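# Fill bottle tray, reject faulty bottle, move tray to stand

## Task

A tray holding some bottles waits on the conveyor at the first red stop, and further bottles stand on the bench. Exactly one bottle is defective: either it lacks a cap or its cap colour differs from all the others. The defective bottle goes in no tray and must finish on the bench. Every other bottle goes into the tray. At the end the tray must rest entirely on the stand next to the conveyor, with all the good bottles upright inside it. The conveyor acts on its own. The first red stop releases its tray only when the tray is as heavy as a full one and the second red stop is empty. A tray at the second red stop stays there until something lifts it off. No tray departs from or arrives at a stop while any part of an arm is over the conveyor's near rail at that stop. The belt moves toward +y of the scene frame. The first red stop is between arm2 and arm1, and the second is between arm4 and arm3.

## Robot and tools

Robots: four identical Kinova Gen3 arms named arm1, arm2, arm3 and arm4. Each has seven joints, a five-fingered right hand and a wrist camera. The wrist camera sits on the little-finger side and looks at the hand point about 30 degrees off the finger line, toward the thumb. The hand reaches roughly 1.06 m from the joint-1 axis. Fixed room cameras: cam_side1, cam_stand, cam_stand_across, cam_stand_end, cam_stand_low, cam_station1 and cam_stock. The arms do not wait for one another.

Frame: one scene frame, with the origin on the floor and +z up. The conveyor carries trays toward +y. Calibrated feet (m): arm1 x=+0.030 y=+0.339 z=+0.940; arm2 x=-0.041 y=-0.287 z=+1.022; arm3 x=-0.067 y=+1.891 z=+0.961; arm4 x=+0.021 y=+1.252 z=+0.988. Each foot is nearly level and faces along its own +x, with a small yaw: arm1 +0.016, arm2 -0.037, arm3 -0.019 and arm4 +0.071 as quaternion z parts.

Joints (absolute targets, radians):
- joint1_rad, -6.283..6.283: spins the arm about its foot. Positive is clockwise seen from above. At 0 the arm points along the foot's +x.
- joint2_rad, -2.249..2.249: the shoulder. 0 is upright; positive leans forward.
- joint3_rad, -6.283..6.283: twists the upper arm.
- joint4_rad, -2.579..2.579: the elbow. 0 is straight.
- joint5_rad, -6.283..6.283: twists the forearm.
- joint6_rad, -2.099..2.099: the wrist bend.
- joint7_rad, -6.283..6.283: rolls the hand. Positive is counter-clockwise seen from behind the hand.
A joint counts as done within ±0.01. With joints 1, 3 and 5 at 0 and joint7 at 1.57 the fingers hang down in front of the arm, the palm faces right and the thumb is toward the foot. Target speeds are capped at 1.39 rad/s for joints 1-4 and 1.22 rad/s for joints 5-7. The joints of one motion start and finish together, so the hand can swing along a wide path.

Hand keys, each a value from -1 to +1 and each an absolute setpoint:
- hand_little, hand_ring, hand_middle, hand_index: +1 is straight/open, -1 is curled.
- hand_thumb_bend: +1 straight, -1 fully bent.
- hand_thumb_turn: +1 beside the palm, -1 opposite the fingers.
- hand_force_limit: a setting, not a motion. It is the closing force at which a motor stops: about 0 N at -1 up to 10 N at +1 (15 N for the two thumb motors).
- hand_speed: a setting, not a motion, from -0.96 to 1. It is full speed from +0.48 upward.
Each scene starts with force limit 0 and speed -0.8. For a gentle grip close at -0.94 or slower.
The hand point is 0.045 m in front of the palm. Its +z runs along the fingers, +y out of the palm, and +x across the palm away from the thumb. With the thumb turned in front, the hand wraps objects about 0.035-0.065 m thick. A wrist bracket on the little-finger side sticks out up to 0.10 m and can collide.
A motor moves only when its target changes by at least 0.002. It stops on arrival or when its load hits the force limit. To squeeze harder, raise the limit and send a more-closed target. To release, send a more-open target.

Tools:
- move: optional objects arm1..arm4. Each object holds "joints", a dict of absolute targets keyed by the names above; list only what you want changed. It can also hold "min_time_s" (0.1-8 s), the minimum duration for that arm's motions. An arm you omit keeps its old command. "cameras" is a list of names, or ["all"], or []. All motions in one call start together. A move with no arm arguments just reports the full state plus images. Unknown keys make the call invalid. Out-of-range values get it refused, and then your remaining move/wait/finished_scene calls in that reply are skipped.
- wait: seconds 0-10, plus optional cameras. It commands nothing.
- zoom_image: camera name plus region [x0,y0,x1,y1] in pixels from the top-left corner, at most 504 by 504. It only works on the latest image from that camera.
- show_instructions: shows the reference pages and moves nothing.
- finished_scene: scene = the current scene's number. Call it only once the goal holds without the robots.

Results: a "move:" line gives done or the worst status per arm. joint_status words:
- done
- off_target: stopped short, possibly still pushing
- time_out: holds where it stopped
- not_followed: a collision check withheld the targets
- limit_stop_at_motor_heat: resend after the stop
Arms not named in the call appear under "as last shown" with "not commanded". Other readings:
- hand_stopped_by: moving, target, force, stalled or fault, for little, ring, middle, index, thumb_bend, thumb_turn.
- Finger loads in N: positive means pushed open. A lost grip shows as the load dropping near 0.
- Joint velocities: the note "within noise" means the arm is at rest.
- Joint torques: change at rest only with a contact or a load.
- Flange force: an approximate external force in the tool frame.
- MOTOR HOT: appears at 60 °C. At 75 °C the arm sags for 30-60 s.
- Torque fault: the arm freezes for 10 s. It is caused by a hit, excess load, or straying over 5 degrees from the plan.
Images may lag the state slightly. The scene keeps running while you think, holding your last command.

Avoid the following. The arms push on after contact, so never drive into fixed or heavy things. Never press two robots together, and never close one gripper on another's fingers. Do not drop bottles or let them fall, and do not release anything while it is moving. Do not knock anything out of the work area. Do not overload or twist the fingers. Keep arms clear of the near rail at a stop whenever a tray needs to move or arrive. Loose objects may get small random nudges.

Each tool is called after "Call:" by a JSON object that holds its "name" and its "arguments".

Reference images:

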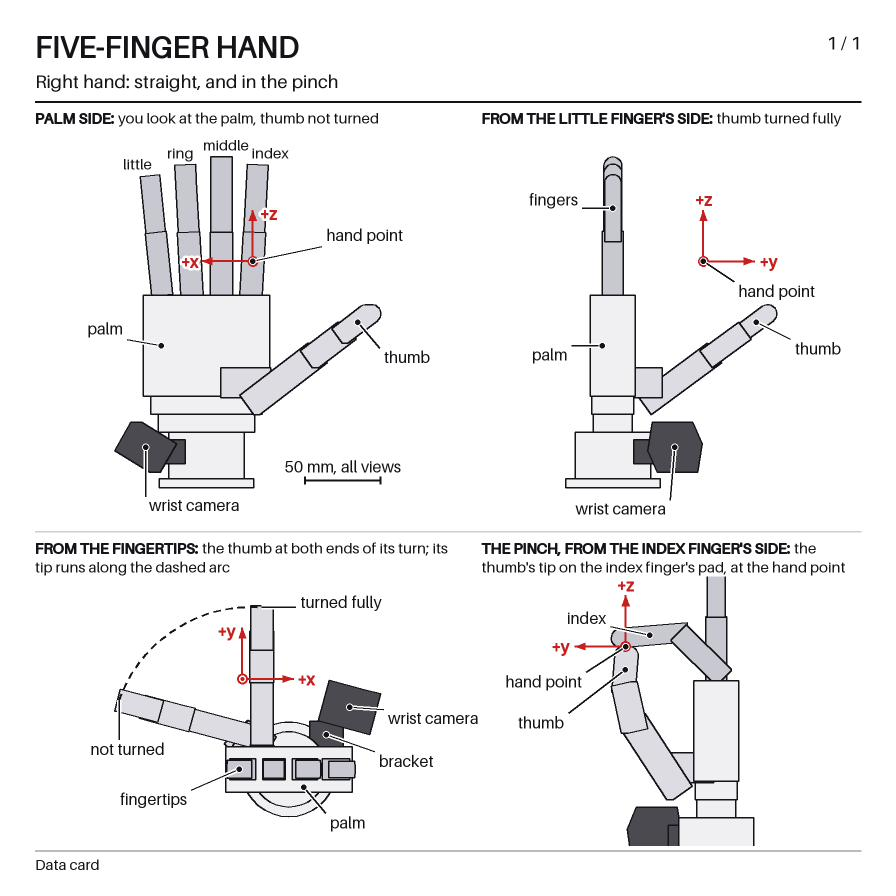

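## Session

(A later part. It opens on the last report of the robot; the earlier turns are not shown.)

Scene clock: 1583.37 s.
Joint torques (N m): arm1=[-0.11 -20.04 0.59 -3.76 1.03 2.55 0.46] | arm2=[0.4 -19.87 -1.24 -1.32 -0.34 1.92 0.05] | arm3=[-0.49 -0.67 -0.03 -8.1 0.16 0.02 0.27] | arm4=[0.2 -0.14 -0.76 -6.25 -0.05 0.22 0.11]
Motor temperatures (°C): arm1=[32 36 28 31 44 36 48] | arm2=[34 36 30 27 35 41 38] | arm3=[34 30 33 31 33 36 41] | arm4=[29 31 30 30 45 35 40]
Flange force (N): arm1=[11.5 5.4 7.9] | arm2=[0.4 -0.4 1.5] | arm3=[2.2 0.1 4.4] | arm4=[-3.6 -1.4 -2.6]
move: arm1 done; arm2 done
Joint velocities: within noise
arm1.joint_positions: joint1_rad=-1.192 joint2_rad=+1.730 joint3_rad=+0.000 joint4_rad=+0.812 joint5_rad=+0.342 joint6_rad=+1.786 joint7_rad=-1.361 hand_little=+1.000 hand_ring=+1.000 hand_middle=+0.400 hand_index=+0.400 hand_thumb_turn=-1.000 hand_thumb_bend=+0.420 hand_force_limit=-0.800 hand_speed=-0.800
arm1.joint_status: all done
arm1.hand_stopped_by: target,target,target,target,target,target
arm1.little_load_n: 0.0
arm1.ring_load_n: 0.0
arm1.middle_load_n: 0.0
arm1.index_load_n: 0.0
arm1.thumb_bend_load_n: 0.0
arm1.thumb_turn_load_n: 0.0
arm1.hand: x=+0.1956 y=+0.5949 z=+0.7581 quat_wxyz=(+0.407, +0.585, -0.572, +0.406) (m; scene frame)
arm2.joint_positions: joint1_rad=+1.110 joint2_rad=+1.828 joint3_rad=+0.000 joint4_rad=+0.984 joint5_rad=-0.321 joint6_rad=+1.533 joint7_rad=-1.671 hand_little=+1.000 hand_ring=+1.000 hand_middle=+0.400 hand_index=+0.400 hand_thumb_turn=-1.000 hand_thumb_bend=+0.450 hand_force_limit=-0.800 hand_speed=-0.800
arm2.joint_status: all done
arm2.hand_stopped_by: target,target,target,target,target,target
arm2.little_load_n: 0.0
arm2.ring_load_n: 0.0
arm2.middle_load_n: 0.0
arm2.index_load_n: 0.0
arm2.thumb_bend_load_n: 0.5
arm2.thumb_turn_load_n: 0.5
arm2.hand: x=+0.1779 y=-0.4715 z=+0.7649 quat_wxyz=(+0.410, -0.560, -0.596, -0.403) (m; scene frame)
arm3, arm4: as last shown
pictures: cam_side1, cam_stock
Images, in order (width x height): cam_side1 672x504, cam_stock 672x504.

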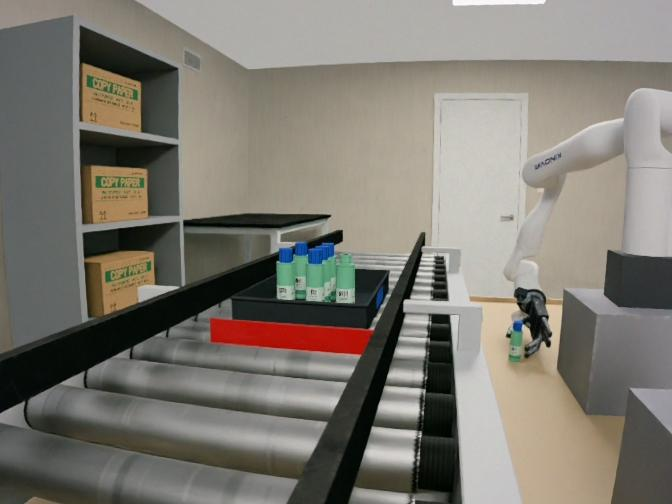

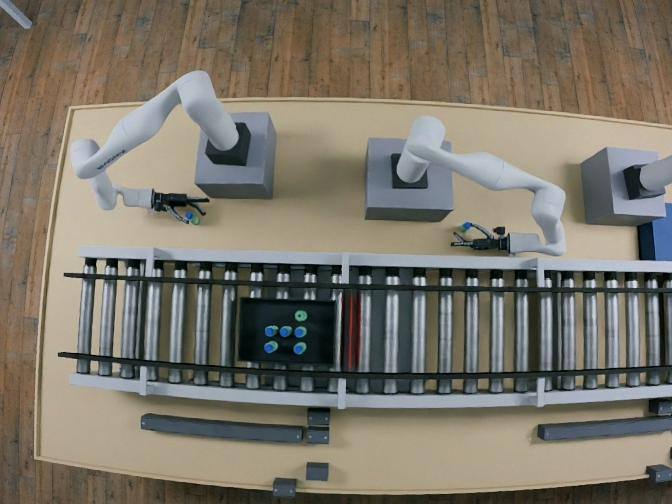

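Call:
{"name": "move", "arguments": {"arm1": {"joints":{"hand_speed":-0.88,"hand_force_limit":-0.75,"hand_index":-0.5,"hand_middle":-0.5,"hand_thumb_bend":0.0}}, "arm2": {"joints":{"hand_speed":-0.88,"hand_force_limit":-0.75,"hand_index":-0.5,"hand_middle":-0.5,"hand_thumb_bend":0.0}}, "cameras": ["arm1_cam_wrist","arm2_cam_wrist","cam_side1","cam_stock"]}}

Call:
{"name": "zoom_image", "arguments": {"camera": "cam_side1", "region": [480, 260, 600, 380]}}

Call:
{"name": "zoom_image", "arguments": {"camera": "cam_stock", "region": [440, 180, 560, 270]}}

Call:
{"name": "zoom_image", "arguments": {"camera": "cam_stock", "region": [110, 170, 230, 260]}}

Scene clock: 1602.53 s.
Joint torques (N m): arm1=[-0.19 -20.13 0.57 -3.68 1.06 2.6 0.41] | arm2=[0.39 -19.87 -1.38 -1.31 -0.39 1.99 0.06] | arm3=[-0.54 -0.74 -0.09 -8.08 0.14 0.05 0.32] | arm4=[0.28 -0.11 -0.75 -6.28 -0.08 0.21 0.16]
Motor temperatures (°C): arm1=[32 36 28 31 44 36 48] | arm2=[34 36 30 27 35 41 38] | arm3=[34 30 33 31 33 36 41] | arm4=[29 31 30 30 45 35 40]
Flange force (N): arm1=[10.8 5.0 7.7] | arm2=[0.4 -0.6 1.6] | arm3=[2.0 0.1 4.2] | arm4=[-3.5 -1.3 -2.5]
move: arm1 off_target; arm2 off_target
Joint velocities: within noise
arm1.joint_positions: joint1_rad=-1.192 joint2_rad=+1.730 joint3_rad=+0.000 joint4_rad=+0.812 joint5_rad=+0.342 joint6_rad=+1.786 joint7_rad=-1.361 hand_little=+1.000 hand_ring=+1.000 hand_middle=+0.112 hand_index=+0.123 hand_thumb_turn=-1.000 hand_thumb_bend=+0.273 hand_force_limit=-0.750 hand_speed=-0.880
arm1.joint_status: hand_middle off_target (ended at +0.112, target -0.500); hand_index off_target (ended at +0.123, target -0.500); hand_thumb_bend off_target (ended at +0.273, target +0.000); the others done
arm1.hand_stopped_by: target,target,force,force,force,target
arm1.little_load_n: 0.0
arm1.ring_load_n: 0.0
arm1.middle_load_n: 2.5
arm1.index_load_n: 0.5
arm1.thumb_bend_load_n: 2.0
arm1.thumb_turn_load_n: 0.0
arm1.hand: x=+0.1956 y=+0.5949 z=+0.7581 quat_wxyz=(+0.407, +0.584, -0.572, +0.406) (m; scene frame)
arm2.joint_positions: joint1_rad=+1.110 joint2_rad=+1.828 joint3_rad=+0.000 joint4_rad=+0.984 joint5_rad=-0.321 joint6_rad=+1.533 joint7_rad=-1.671 hand_little=+1.000 hand_ring=+1.000 hand_middle=+0.033 hand_index=+0.089 hand_thumb_turn=-1.000 hand_thumb_bend=+0.268 hand_force_limit=-0.750 hand_speed=-0.880
arm2.joint_status: hand_middle off_target (ended at +0.033, target -0.500); hand_index off_target (ended at +0.089, target -0.500); hand_thumb_bend off_target (ended at +0.268, target +0.000); the others done
arm2.hand_stopped_by: target,target,force,force,force,target
arm2.little_load_n: 0.0
arm2.ring_load_n: 0.0
arm2.middle_load_n: 2.0
arm2.index_load_n: 2.0
arm2.thumb_bend_load_n: 4.0
arm2.thumb_turn_load_n: -0.5
arm2.hand: x=+0.1779 y=-0.4715 z=+0.7649 quat_wxyz=(+0.410, -0.560, -0.596, -0.403) (m; scene frame)
arm3, arm4: as last shown
pictures: arm1_cam_wrist, arm2_cam_wrist, cam_side1, cam_stock
Images, in order (width x height): arm1_cam_wrist 672x504, arm2_cam_wrist 672x504, cam_side1 672x504, cam_stock 672x504.

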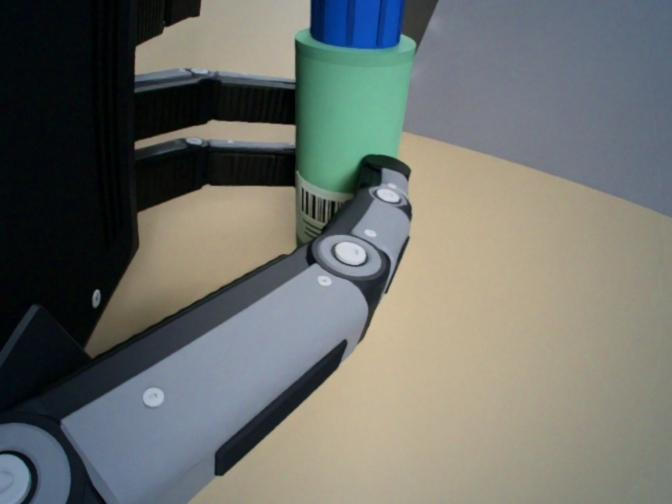

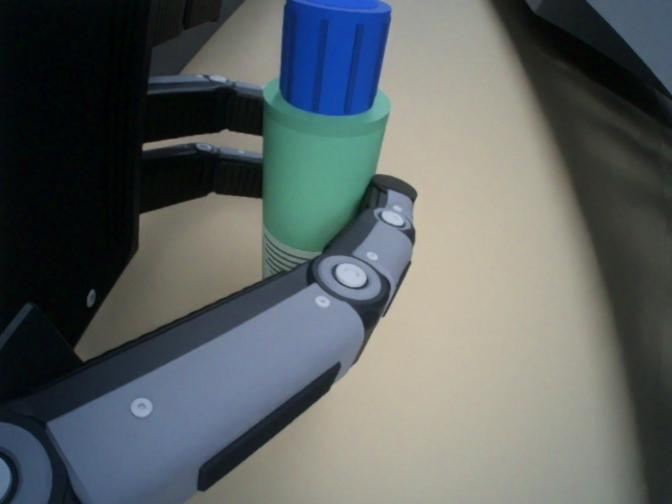

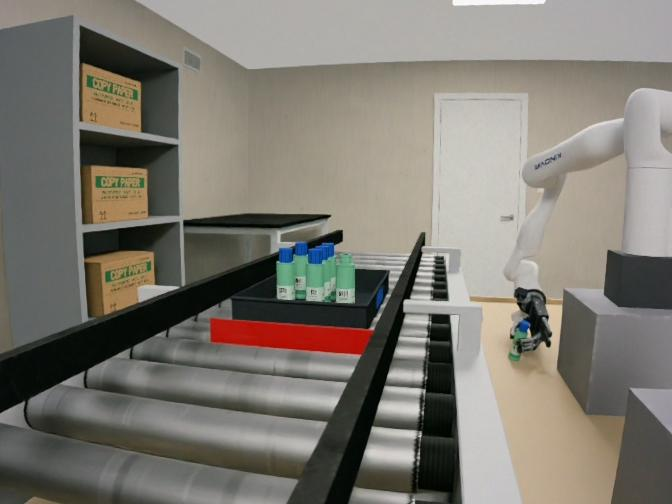

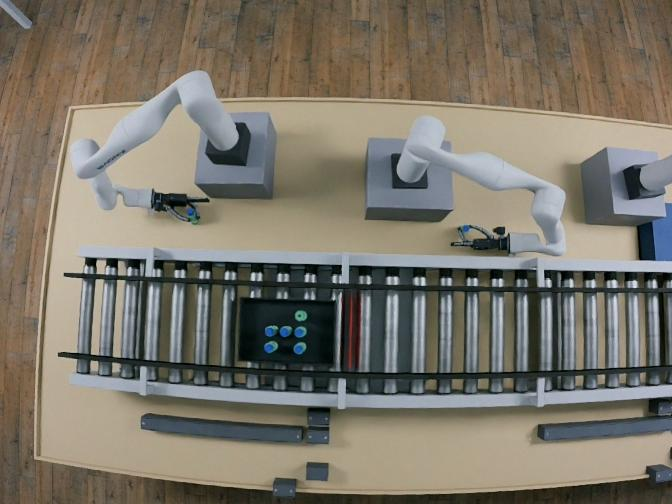

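Scaled by 4.200 from the camera's 672x504 image, which has a finer 960x720 frame.

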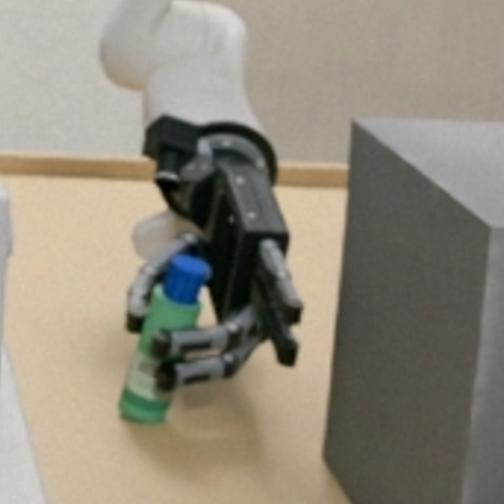

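Scaled by 4.200 from the camera's 672x504 image, which has a finer 960x720 frame.

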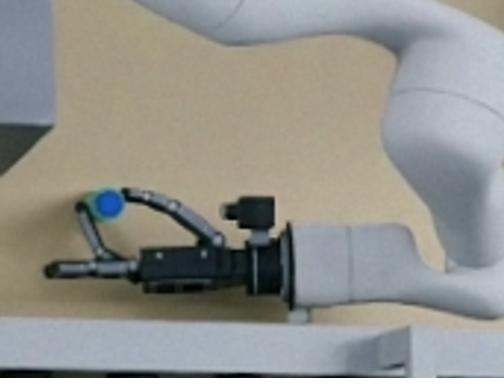

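Scaled by 4.200 from the camera's 672x504 image, which has a finer 960x720 frame.

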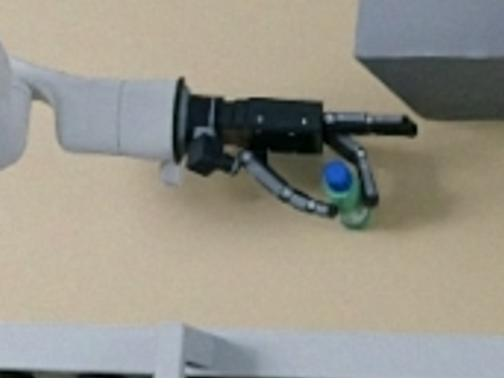

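Call:
{"name": "move", "arguments": {"arm1": {"joints":{"hand_speed":-0.9,"hand_force_limit":-0.35,"hand_index":-0.7,"hand_middle":-0.7,"hand_thumb_bend":-0.3}}, "arm2": {"joints":{"hand_speed":-0.9,"hand_force_limit":-0.35,"hand_index":-0.7,"hand_middle":-0.7,"hand_thumb_bend":-0.3}}, "cameras": ["cam_side1","cam_stock"]}}

Call:
{"name": "zoom_image", "arguments": {"camera": "cam_side1", "region": [480, 260, 600, 380]}}

Call:
{"name": "zoom_image", "arguments": {"camera": "cam_stock", "region": [440, 180, 560, 270]}}

Scene clock: 1616.83 s.
Joint torques (N m): arm1=[-0.13 -20.31 0.66 -3.6 1.09 2.75 0.45] | arm2=[0.41 -20.07 -1.41 -1.34 -0.43 2.12 0.08] | arm3=[-0.47 -0.71 -0.1 -8.12 0.12 0.05 0.29] | arm4=[0.31 -0.17 -0.82 -6.19 -0.07 0.18 0.11]
Motor temperatures (°C): arm1=[32 36 28 31 44 36 48] | arm2=[34 36 30 27 35 41 38] | arm3=[34 30 33 31 33 35 41] | arm4=[29 31 30 30 45 35 40]
Flange force (N): arm1=[10.2 5.1 7.7] | arm2=[0.3 -0.7 2.0] | arm3=[2.1 -0.1 4.5] | arm4=[-3.8 -1.7 -2.9]
move: arm1 off_target; arm2 off_target
Joint velocities: within noise
arm1.joint_positions: joint1_rad=-1.192 joint2_rad=+1.730 joint3_rad=+0.000 joint4_rad=+0.812 joint5_rad=+0.342 joint6_rad=+1.786 joint7_rad=-1.361 hand_little=+1.000 hand_ring=+1.000 hand_middle=+0.105 hand_index=+0.106 hand_thumb_turn=-1.000 hand_thumb_bend=+0.268 hand_force_limit=-0.350 hand_speed=-0.900
arm1.joint_status: hand_middle off_target (ended at +0.105, target -0.700); hand_index off_target (ended at +0.106, target -0.700); hand_thumb_bend off_target (ended at +0.268, target -0.300); the others done
arm1.hand_stopped_by: target,target,force,force,force,target
arm1.little_load_n: 0.0
arm1.ring_load_n: 0.0
arm1.middle_load_n: 4.0
arm1.index_load_n: 4.5
arm1.thumb_bend_load_n: 5.5
arm1.thumb_turn_load_n: -1.5
arm1.hand: x=+0.1956 y=+0.5949 z=+0.7581 quat_wxyz=(+0.407, +0.584, -0.572, +0.406) (m; scene frame)
arm2.joint_positions: joint1_rad=+1.110 joint2_rad=+1.828 joint3_rad=+0.000 joint4_rad=+0.984 joint5_rad=-0.321 joint6_rad=+1.533 joint7_rad=-1.671 hand_little=+1.000 hand_ring=+1.000 hand_middle=+0.026 hand_index=+0.082 hand_thumb_turn=-1.000 hand_thumb_bend=+0.268 hand_force_limit=-0.350 hand_speed=-0.900
arm2.joint_status: hand_middle off_target (ended at +0.026, target -0.700); hand_index off_target (ended at +0.082, target -0.700); hand_thumb_bend off_target (ended at +0.268, target -0.300); the others done
arm2.hand_stopped_by: target,target,force,force,force,target
arm2.little_load_n: 0.0
arm2.ring_load_n: 0.0
arm2.middle_load_n: 3.0
arm2.index_load_n: 3.0
arm2.thumb_bend_load_n: 6.5
arm2.thumb_turn_load_n: 0.0
arm2.hand: x=+0.1779 y=-0.4715 z=+0.7649 quat_wxyz=(+0.410, -0.560, -0.596, -0.403) (m; scene frame)
arm3, arm4: as last shown
pictures: cam_side1, cam_stock
Images, in order (width x height): cam_side1 672x504, cam_stock 672x504.

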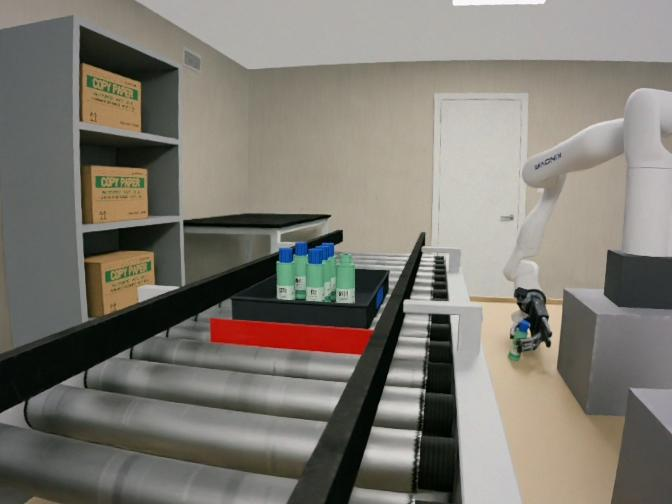

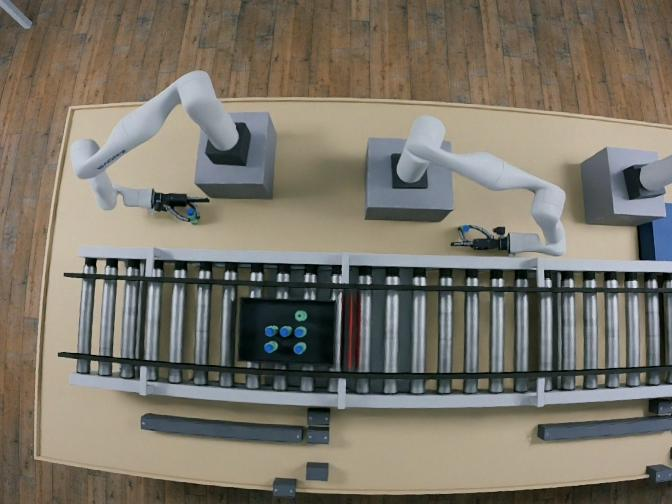

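Scaled by 4.200 from the camera's 672x504 image, which has a finer 960x720 frame.

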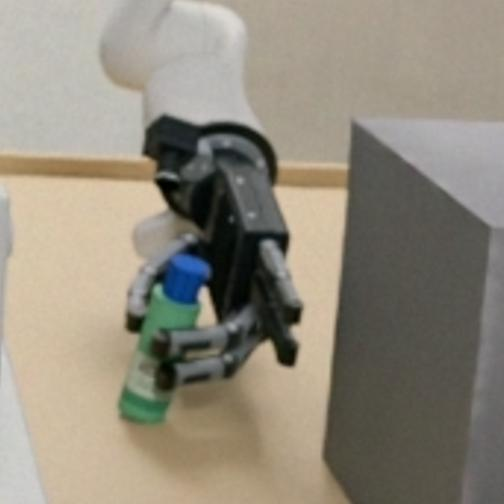

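Scaled by 4.200 from the camera's 672x504 image, which has a finer 960x720 frame.

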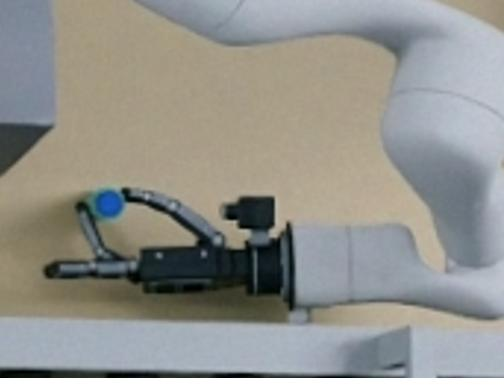

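Call:
{"name": "move", "arguments": {"arm1": {"joints":{"joint2_rad":1.667,"joint4_rad":0.888,"joint6_rad":1.774}, "min_time_s":2}, "arm2": {"joints":{"joint2_rad":1.762,"joint4_rad":1.066,"joint6_rad":1.518}, "min_time_s":2}, "cameras": ["arm1_cam_wrist","arm2_cam_wrist","cam_side1","cam_stock"]}}

Call:
{"name": "zoom_image", "arguments": {"camera": "cam_side1", "region": [480, 260, 600, 380]}}

Scene clock: 1624.60 s.
Joint torques (N m): arm1=[-0.2 -20.45 0.62 -3.5 1 2.77 0.49] | arm2=[0.39 -20.32 -1.46 -1.17 -0.43 2.23 0.09] | arm3=[-0.51 -0.67 0.04 -8.15 0.15 0.03 0.32] | arm4=[0.34 -0.13 -0.71 -6.31 -0.08 0.23 0.08]
Motor temperatures (°C): arm1=[32 36 28 31 44 36 48] | arm2=[34 36 30 27 35 41 38] | arm3=[34 30 33 31 33 35 41] | arm4=[29 31 30 30 45 35 40]
Flange force (N): arm1=[8.9 4.7 7.4] | arm2=[-0.2 -0.7 2.2] | arm3=[2.4 0.5 4.6] | arm4=[-3.6 -1.5 -2.3]
move: arm1 done; arm2 done
Joint velocities: within noise
arm1.joint_positions: joint1_rad=-1.192 joint2_rad=+1.667 joint3_rad=+0.000 joint4_rad=+0.888 joint5_rad=+0.342 joint6_rad=+1.774 joint7_rad=-1.361 hand_little=+1.000 hand_ring=+1.000 hand_middle=+0.105 hand_index=+0.106 hand_thumb_turn=-1.000 hand_thumb_bend=+0.268 hand_force_limit=-0.350 hand_speed=-0.900
arm1.joint_status: all done
arm1.hand_stopped_by: target,target,force,force,force,target
arm1.little_load_n: 0.0
arm1.ring_load_n: 0.0
arm1.middle_load_n: 3.5
arm1.index_load_n: 4.5
arm1.thumb_bend_load_n: 5.5
arm1.thumb_turn_load_n: -1.5
arm1.hand: x=+0.1959 y=+0.5949 z=+0.7824 quat_wxyz=(+0.408, +0.586, -0.571, +0.406) (m; scene frame)
arm2.joint_positions: joint1_rad=+1.110 joint2_rad=+1.762 joint3_rad=+0.000 joint4_rad=+1.066 joint5_rad=-0.321 joint6_rad=+1.518 joint7_rad=-1.671 hand_little=+1.000 hand_ring=+1.000 hand_middle=+0.026 hand_index=+0.082 hand_thumb_turn=-1.000 hand_thumb_bend=+0.268 hand_force_limit=-0.350 hand_speed=-0.900
arm2.joint_status: all done
arm2.hand_stopped_by: target,target,force,force,force,target
arm2.little_load_n: 0.0
arm2.ring_load_n: 0.0
arm2.middle_load_n: 3.0
arm2.index_load_n: 3.0
arm2.thumb_bend_load_n: 6.5
arm2.thumb_turn_load_n: -0.5
arm2.hand: x=+0.1778 y=-0.4729 z=+0.7900 quat_wxyz=(+0.411, -0.562, -0.595, -0.402) (m; scene frame)
arm3, arm4: as last shown
pictures: arm1_cam_wrist, arm2_cam_wrist, cam_side1, cam_stock
Images, in order (width x height): arm1_cam_wrist 672x504, arm2_cam_wrist 672x504, cam_side1 672x504, cam_stock 672x504.

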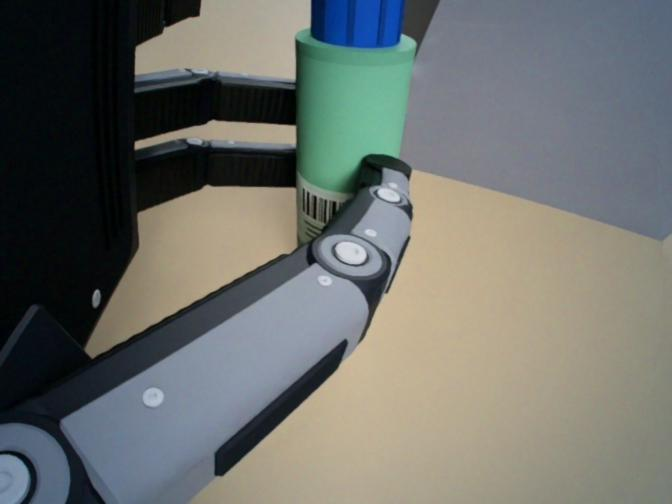

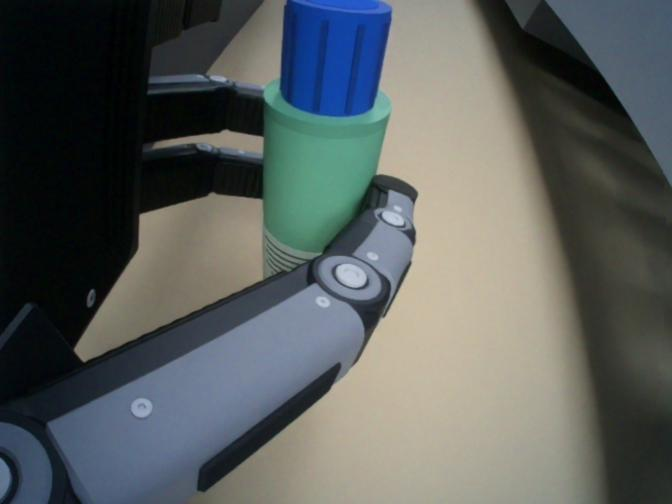

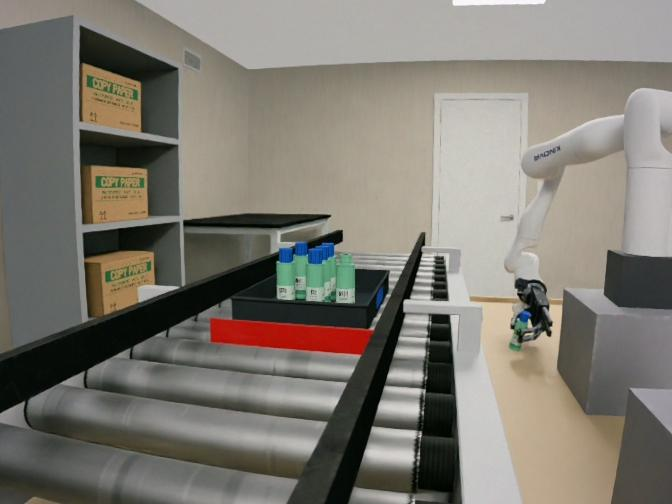

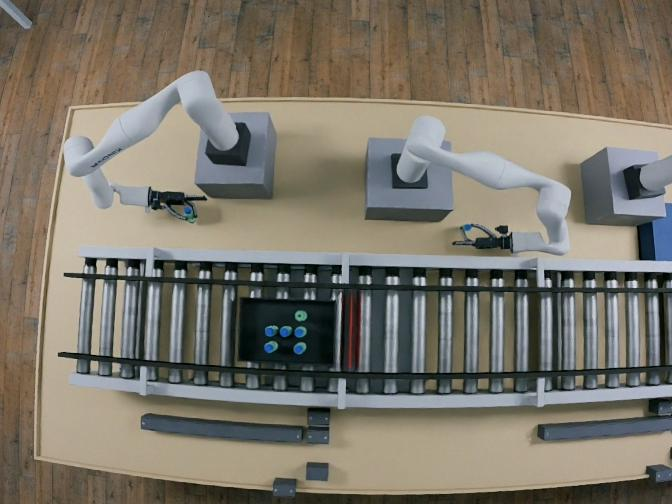

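Scaled by 4.200 from the camera's 672x504 image, which has a finer 960x720 frame.

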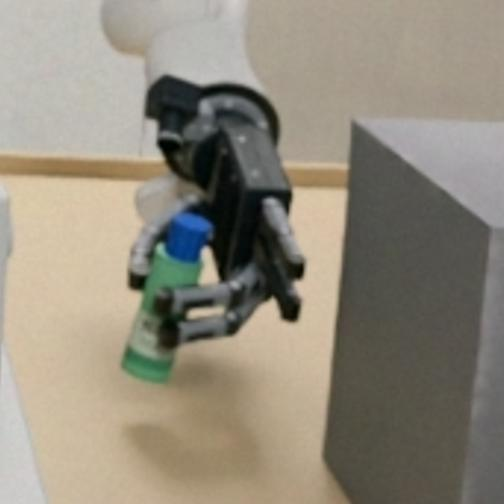

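Call:
{"name": "move", "arguments": {"arm1": {"joints":{"joint2_rad":0.966,"joint4_rad":1.470,"joint6_rad":1.893}, "min_time_s":3}, "arm2": {"joints":{"joint1_rad":0.5,"joint2_rad":-0.075,"joint4_rad":2.106,"joint5_rad":-0.45,"joint6_rad":1.11,"joint7_rad":0.0}, "min_time_s":4}, "cameras": ["arm2_cam_wrist","cam_side1","cam_stock"]}}

Scene clock: 1828.07 s.
Joint torques (N m): arm1=[-0.14 -18.24 0.39 -4.35 1.15 2.83 0.47] | arm2=[0.55 -6.67 -0.86 -8.33 -1.12 -0.22 0] | arm3=[-0.49 -0.68 -0.02 -8.2 0.07 -0.03 0.28] | arm4=[0.29 -0.22 -0.72 -6.22 -0.09 0.22 0.07]
Motor temperatures (°C): arm1=[32 37 28 31 44 36 48] | arm2=[34 37 30 26 35 41 38] | arm3=[34 29 33 31 33 35 40] | arm4=[29 31 30 30 44 35 40]
Flange force (N): arm1=[2.3 4.1 7.0] | arm2=[2.1 -0.4 1.6] | arm3=[2.3 0.0 4.6] | arm4=[-3.9 -1.4 -2.8]
move: arm1 done; arm2 done
Joint velocities: within noise
arm1.joint_positions: joint1_rad=-1.192 joint2_rad=+0.966 joint3_rad=+0.000 joint4_rad=+1.470 joint5_rad=+0.342 joint6_rad=+1.893 joint7_rad=-1.361 hand_little=+1.000 hand_ring=+1.000 hand_middle=+0.105 hand_index=+0.106 hand_thumb_turn=-1.000 hand_thumb_bend=+0.268 hand_force_limit=-0.350 hand_speed=-0.900
arm1.joint_status: all done
arm1.hand_stopped_by: target,target,force,force,force,target
arm1.little_load_n: 0.0
arm1.ring_load_n: 0.0
arm1.middle_load_n: 4.0
arm1.index_load_n: 4.5
arm1.thumb_bend_load_n: 5.5
arm1.thumb_turn_load_n: -1.5
arm1.hand: x=+0.1802 y=+0.5568 z=+1.0842 quat_wxyz=(+0.405, +0.571, -0.583, +0.411) (m; scene frame)
arm2.joint_positions: joint1_rad=+0.500 joint2_rad=-0.075 joint3_rad=+0.000 joint4_rad=+2.106 joint5_rad=-0.450 joint6_rad=+1.110 joint7_rad=+0.000 hand_little=+1.000 hand_ring=+1.000 hand_middle=+0.026 hand_index=+0.082 hand_thumb_turn=-1.000 hand_thumb_bend=+0.268 hand_force_limit=-0.350 hand_speed=-0.900
arm2.joint_status: all done
arm2.hand_stopped_by: target,target,force,force,force,target
arm2.little_load_n: 0.0
arm2.ring_load_n: 0.0
arm2.middle_load_n: 3.5
arm2.index_load_n: 3.5
arm2.thumb_bend_load_n: 6.5
arm2.thumb_turn_load_n: -1.0
arm2.hand: x=+0.2076 y=-0.2846 z=+1.3072 quat_wxyz=(-0.182, +0.379, -0.902, -0.095) (m; scene frame)
arm3.joint_positions: joint1_rad=+0.362 joint2_rad=-0.324 joint3_rad=-0.101 joint4_rad=+1.473 joint5_rad=-0.008 joint6_rad=+2.069 joint7_rad=-1.880 hand_little=+1.000 hand_ring=+1.000 hand_middle=+1.000 hand_index=+1.000 hand_thumb_turn=+1.000 hand_thumb_bend=+1.000 hand_force_limit=+0.000 hand_speed=-0.800
arm3.joint_status: not commanded
arm3.hand_stopped_by: target,target,target,target,target,target
arm3.little_load_n: 0.0
arm3.ring_load_n: 0.0
arm3.middle_load_n: 0.0
arm3.index_load_n: 0.0
arm3.thumb_bend_load_n: -0.5
arm3.thumb_turn_load_n: 0.0
arm3.hand: x=+0.1108 y=+1.8705 z=+1.4476 quat_wxyz=(+0.039, -0.300, -0.953, +0.013) (m; scene frame)
arm4.joint_positions: joint1_rad=+0.421 joint2_rad=-0.440 joint3_rad=-0.080 joint4_rad=+1.467 joint5_rad=+0.009 joint6_rad=+2.000 joint7_rad=-1.939 hand_little=+1.000 hand_ring=+1.000 hand_middle=+1.000 hand_index=+1.000 hand_thumb_turn=+1.000 hand_thumb_bend=+1.000 hand_force_limit=+0.000 hand_speed=-0.800
arm4.joint_status: not commanded
arm4.hand_stopped_by: target,target,target,target,target,target
arm4.little_load_n: 0.0
arm4.ring_load_n: 0.0
arm4.middle_load_n: 0.0
arm4.index_load_n: 0.0
arm4.thumb_bend_load_n: 0.0
arm4.thumb_turn_load_n: 0.0
arm4.hand: x=+0.2044 y=+1.2330 z=+1.4982 quat_wxyz=(-0.051, -0.285, -0.957, +0.011) (m; scene frame)
pictures: arm2_cam_wrist, cam_side1, cam_stock
Images, in order (width x height): arm2_cam_wrist 672x504, cam_side1 672x504, cam_stock 672x504.

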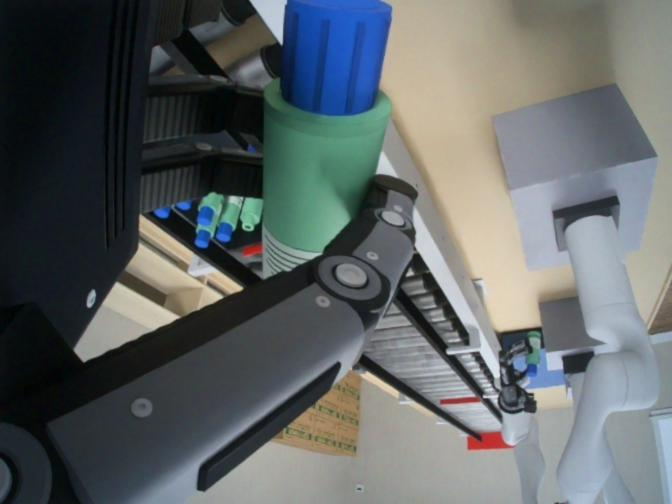

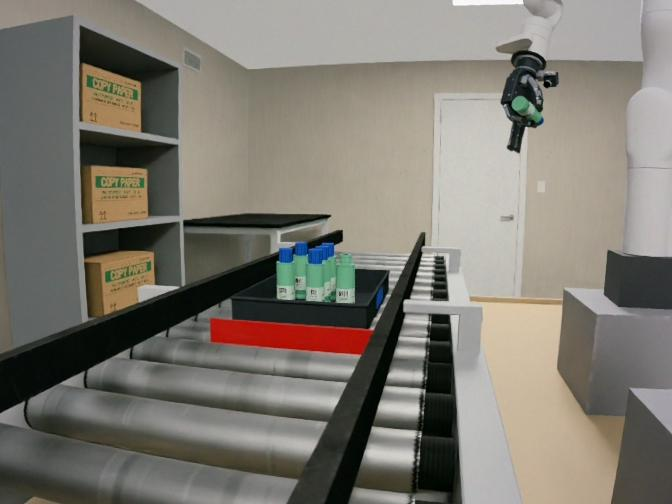

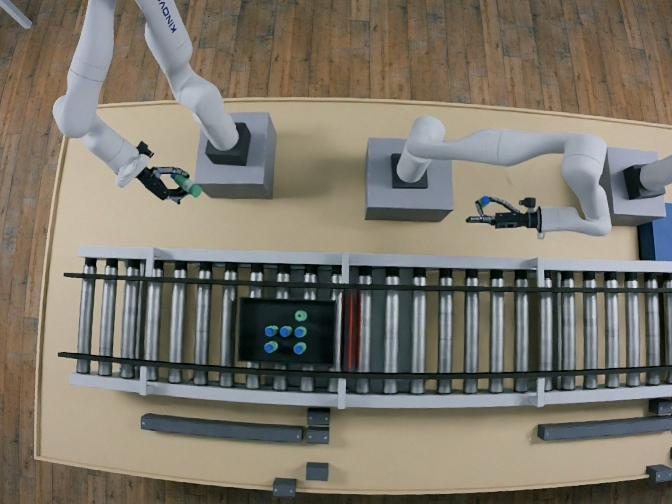

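Call:
{"name": "move", "arguments": {"arm2": {"joints":{"joint1_rad":-0.742,"joint2_rad":0.7205,"joint4_rad":2.292,"joint5_rad":-0.836,"joint6_rad":-1.2385,"joint7_rad":1.478}, "min_time_s":4}, "cameras": ["arm2_cam_wrist","cam_side1","cam_stock","cam_station1"]}}

Call:
{"name": "zoom_image", "arguments": {"camera": "cam_stock", "region": [190, 230, 350, 390]}}

Call:
{"name": "zoom_image", "arguments": {"camera": "cam_station1", "region": [250, 60, 490, 240]}}

Scene clock: 1839.23 s.
Joint torques (N m): arm1=[-0.07 -18.11 0.43 -4.27 1.08 2.8 0.48] | arm2=[0.6 -16.56 0.68 -3.84 0.12 -3.15 0.08] | arm3=[-0.55 -0.74 -0.06 -8.05 0.08 0.07 0.31] | arm4=[0.28 -0.17 -0.77 -6.22 -0.2 0.21 0.2]
Motor temperatures (°C): arm1=[32 37 28 31 44 36 48] | arm2=[34 36 30 26 35 41 38] | arm3=[34 29 33 31 33 35 40] | arm4=[29 31 30 30 44 35 40]
Flange force (N): arm1=[2.4 4.0 6.7] | arm2=[-2.7 1.6 -0.1] | arm3=[2.0 0.1 4.2] | arm4=[-3.8 -1.4 -2.8]
move: arm2 done
Joint velocities: within noise
arm1, arm3, arm4: as last shown
arm2.joint_positions: joint1_rad=-0.742 joint2_rad=+0.720 joint3_rad=+0.000 joint4_rad=+2.292 joint5_rad=-0.836 joint6_rad=-1.238 joint7_rad=+1.478 hand_little=+1.000 hand_ring=+1.000 hand_middle=+0.026 hand_index=+0.082 hand_thumb_turn=-1.000 hand_thumb_bend=+0.268 hand_force_limit=-0.350 hand_speed=-0.900
arm2.joint_status: all done
arm2.hand_stopped_by: target,target,force,force,force,target
arm2.little_load_n: 0.0
arm2.ring_load_n: 0.0
arm2.middle_load_n: 3.0
arm2.index_load_n: 3.0
arm2.thumb_bend_load_n: 6.5
arm2.thumb_turn_load_n: 0.0
arm2.hand: x=+0.5134 y=-0.2052 z=+1.1994 quat_wxyz=(-0.018, +0.773, -0.131, +0.620) (m; scene frame)
arm3.thumb_bend_load_n: 0.0
pictures: arm2_cam_wrist, cam_side1, cam_station1, cam_stock
Images, in order (width x height): arm2_cam_wrist 672x504, cam_side1 672x504, cam_station1 672x504, cam_stock 672x504.

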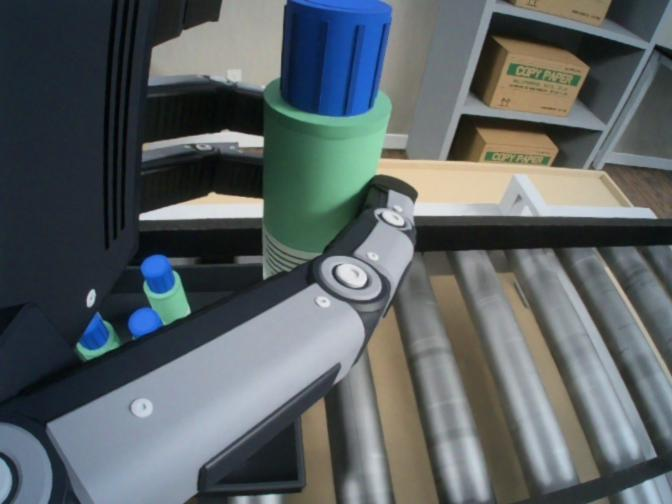

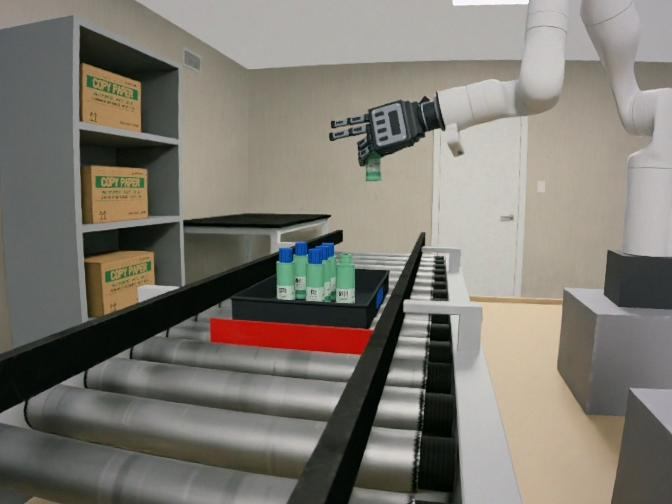

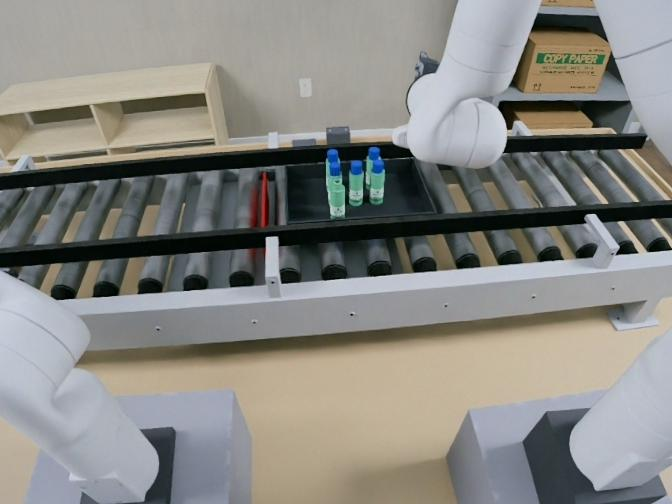

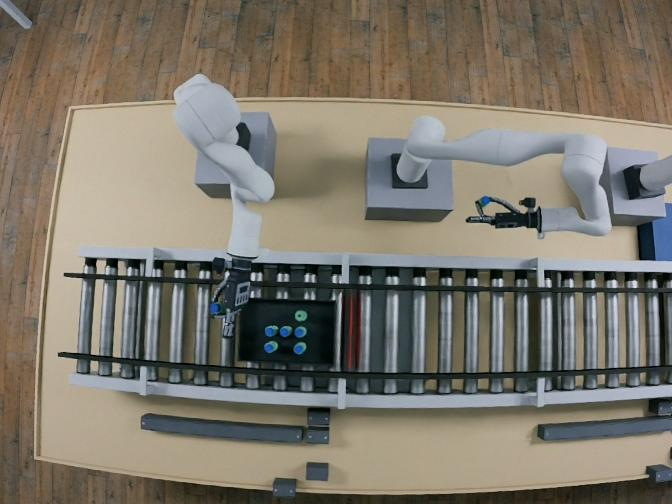

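Scaled by 3.150 from the camera's 672x504 image, which has a finer 960x720 frame.

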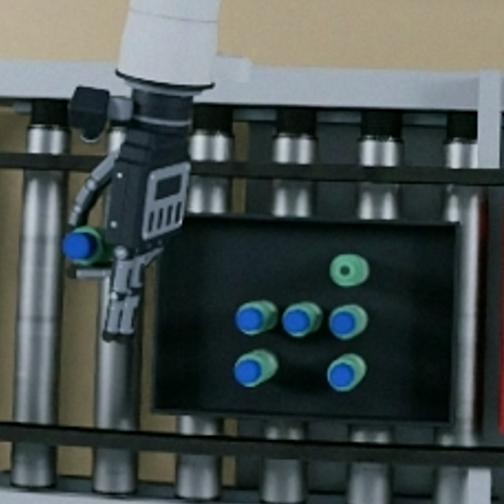

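Scaled by 2.100 from the camera's 672x504 image, which has a finer 960x720 frame.

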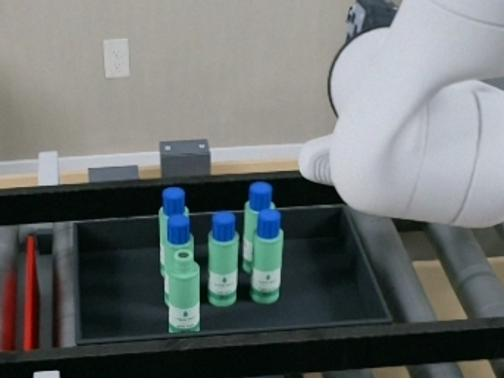

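Call:
{"name": "move", "arguments": {"cameras": ["cam_stock", "cam_side1", "cam_station1", "arm2_cam_wrist"]}}

Scene clock: 1901.23 s.
Joint torques (N m): arm1=[-0.06 -18.11 0.3 -4.33 1.08 2.82 0.5] | arm2=[0.65 -16.59 0.65 -3.83 0.14 -3.15 0.08] | arm3=[-0.48 -0.8 -0.06 -8.1 0.07 0.02 0.26] | arm4=[0.3 -0.18 -0.7 -6.27 -0.09 0.21 0.11]
Motor temperatures (°C): arm1=[32 37 28 31 44 36 48] | arm2=[34 36 30 26 35 41 38] | arm3=[34 29 33 31 33 35 40] | arm4=[29 31 30 30 44 35 40]
Flange force (N): arm1=[2.5 4.1 7.0] | arm2=[-2.8 1.4 -0.1] | arm3=[1.9 -0.1 4.2] | arm4=[-3.7 -1.3 -2.6]
Joint velocities: within noise
arm1.joint_positions: joint1_rad=-1.192 joint2_rad=+0.966 joint3_rad=+0.000 joint4_rad=+1.470 joint5_rad=+0.342 joint6_rad=+1.893 joint7_rad=-1.361 hand_little=+1.000 hand_ring=+1.000 hand_middle=+0.105 hand_index=+0.106 hand_thumb_turn=-1.000 hand_thumb_bend=+0.268 hand_force_limit=-0.350 hand_speed=-0.900
arm1.joint_status: not commanded
arm1.hand_stopped_by: target,target,force,force,force,target
arm1.little_load_n: 0.0
arm1.ring_load_n: 0.0
arm1.middle_load_n: 4.0
arm1.index_load_n: 4.5
arm1.thumb_bend_load_n: 5.5
arm1.thumb_turn_load_n: -1.5
arm1.hand: x=+0.1802 y=+0.5568 z=+1.0842 quat_wxyz=(+0.405, +0.571, -0.583, +0.411) (m; scene frame)
arm2.joint_positions: joint1_rad=-0.742 joint2_rad=+0.720 joint3_rad=+0.000 joint4_rad=+2.292 joint5_rad=-0.836 joint6_rad=-1.238 joint7_rad=+1.478 hand_little=+1.000 hand_ring=+1.000 hand_middle=+0.026 hand_index=+0.082 hand_thumb_turn=-1.000 hand_thumb_bend=+0.268 hand_force_limit=-0.350 hand_speed=-0.900
arm2.joint_status: all done
arm2.hand_stopped_by: target,target,force,force,force,target
arm2.little_load_n: 0.0
arm2.ring_load_n: 0.0
arm2.middle_load_n: 3.0
arm2.index_load_n: 3.5
arm2.thumb_bend_load_n: 6.5
arm2.thumb_turn_load_n: -0.5
arm2.hand: x=+0.5134 y=-0.2052 z=+1.1994 quat_wxyz=(-0.018, +0.773, -0.131, +0.620) (m; scene frame)
arm3.joint_positions: joint1_rad=+0.362 joint2_rad=-0.324 joint3_rad=-0.101 joint4_rad=+1.473 joint5_rad=-0.008 joint6_rad=+2.069 joint7_rad=-1.880 hand_little=+1.000 hand_ring=+1.000 hand_middle=+1.000 hand_index=+1.000 hand_thumb_turn=+1.000 hand_thumb_bend=+1.000 hand_force_limit=+0.000 hand_speed=-0.800
arm3.joint_status: not commanded
arm3.hand_stopped_by: target,target,target,target,target,target
arm3.little_load_n: 0.0
arm3.ring_load_n: 0.0
arm3.middle_load_n: 0.0
arm3.index_load_n: 0.0
arm3.thumb_bend_load_n: -0.5
arm3.thumb_turn_load_n: 0.0
arm3.hand: x=+0.1108 y=+1.8705 z=+1.4476 quat_wxyz=(+0.039, -0.300, -0.953, +0.013) (m; scene frame)
arm4.joint_positions: joint1_rad=+0.421 joint2_rad=-0.440 joint3_rad=-0.080 joint4_rad=+1.467 joint5_rad=+0.009 joint6_rad=+2.000 joint7_rad=-1.939 hand_little=+1.000 hand_ring=+1.000 hand_middle=+1.000 hand_index=+1.000 hand_thumb_turn=+1.000 hand_thumb_bend=+1.000 hand_force_limit=+0.000 hand_speed=-0.800
arm4.joint_status: not commanded
arm4.hand_stopped_by: target,target,target,target,target,target
arm4.little_load_n: 0.0
arm4.ring_load_n: 0.0
arm4.middle_load_n: 0.0
arm4.index_load_n: 0.0
arm4.thumb_bend_load_n: 0.0
arm4.thumb_turn_load_n: 0.0
arm4.hand: x=+0.2044 y=+1.2330 z=+1.4982 quat_wxyz=(-0.051, -0.285, -0.957, +0.011) (m; scene frame)
pictures: arm2_cam_wrist, cam_side1, cam_station1, cam_stock
Images, in order (width x height): arm2_cam_wrist 672x504, cam_side1 672x504, cam_station1 672x504, cam_stock 672x504.

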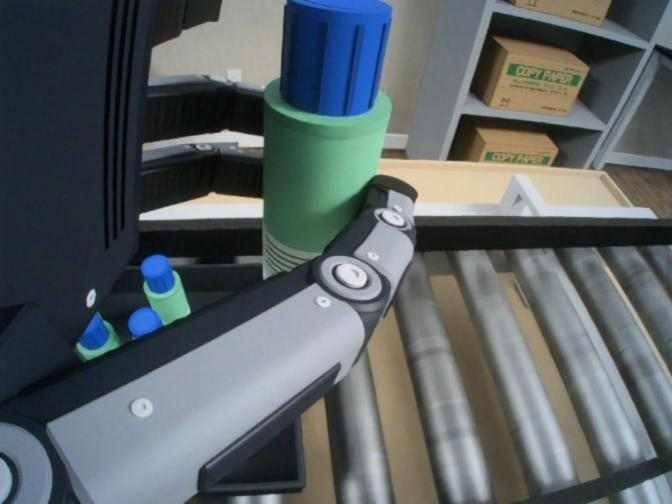

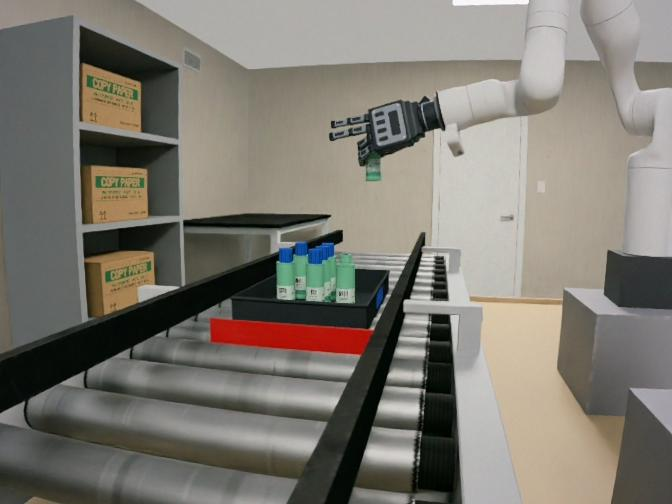

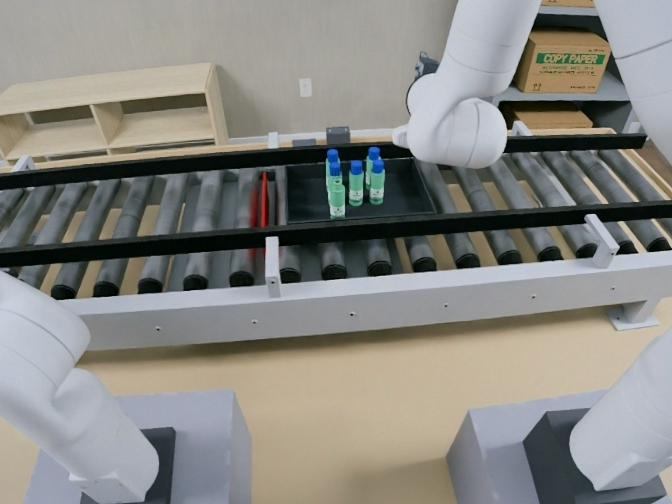

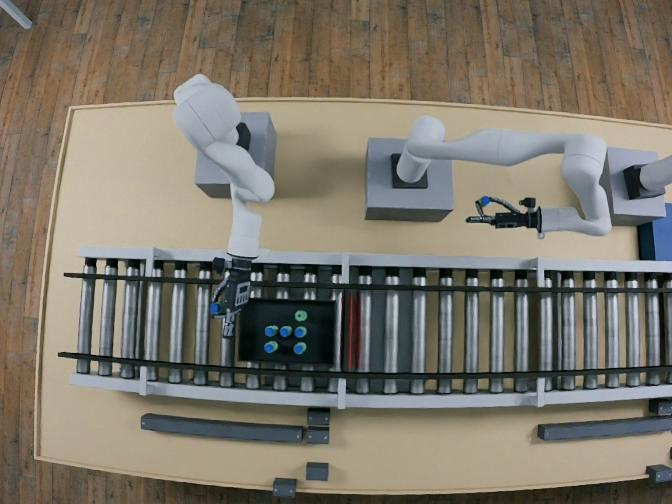

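Call:
{"name": "zoom_image", "arguments": {"camera": "cam_stock", "region": [190, 230, 350, 390]}}

Call:
{"name": "zoom_image", "arguments": {"camera": "cam_side1", "region": [220, 80, 460, 340]}}

Scaled by 3.150 from the camera's 672x504 image, which has a finer 960x720 frame.

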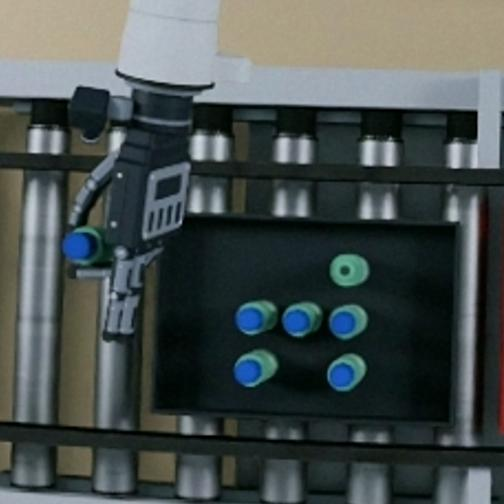

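Scaled by 1.938 from the camera's 672x504 image, which has a finer 960x720 frame.

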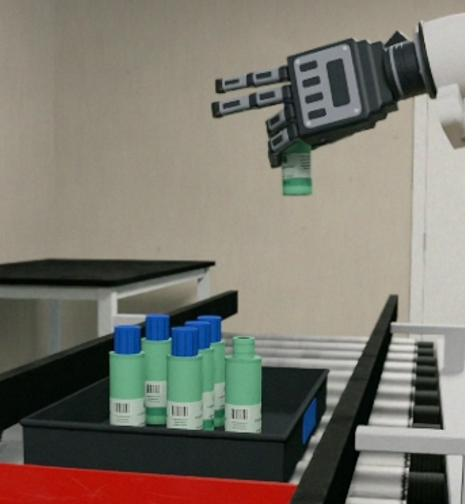

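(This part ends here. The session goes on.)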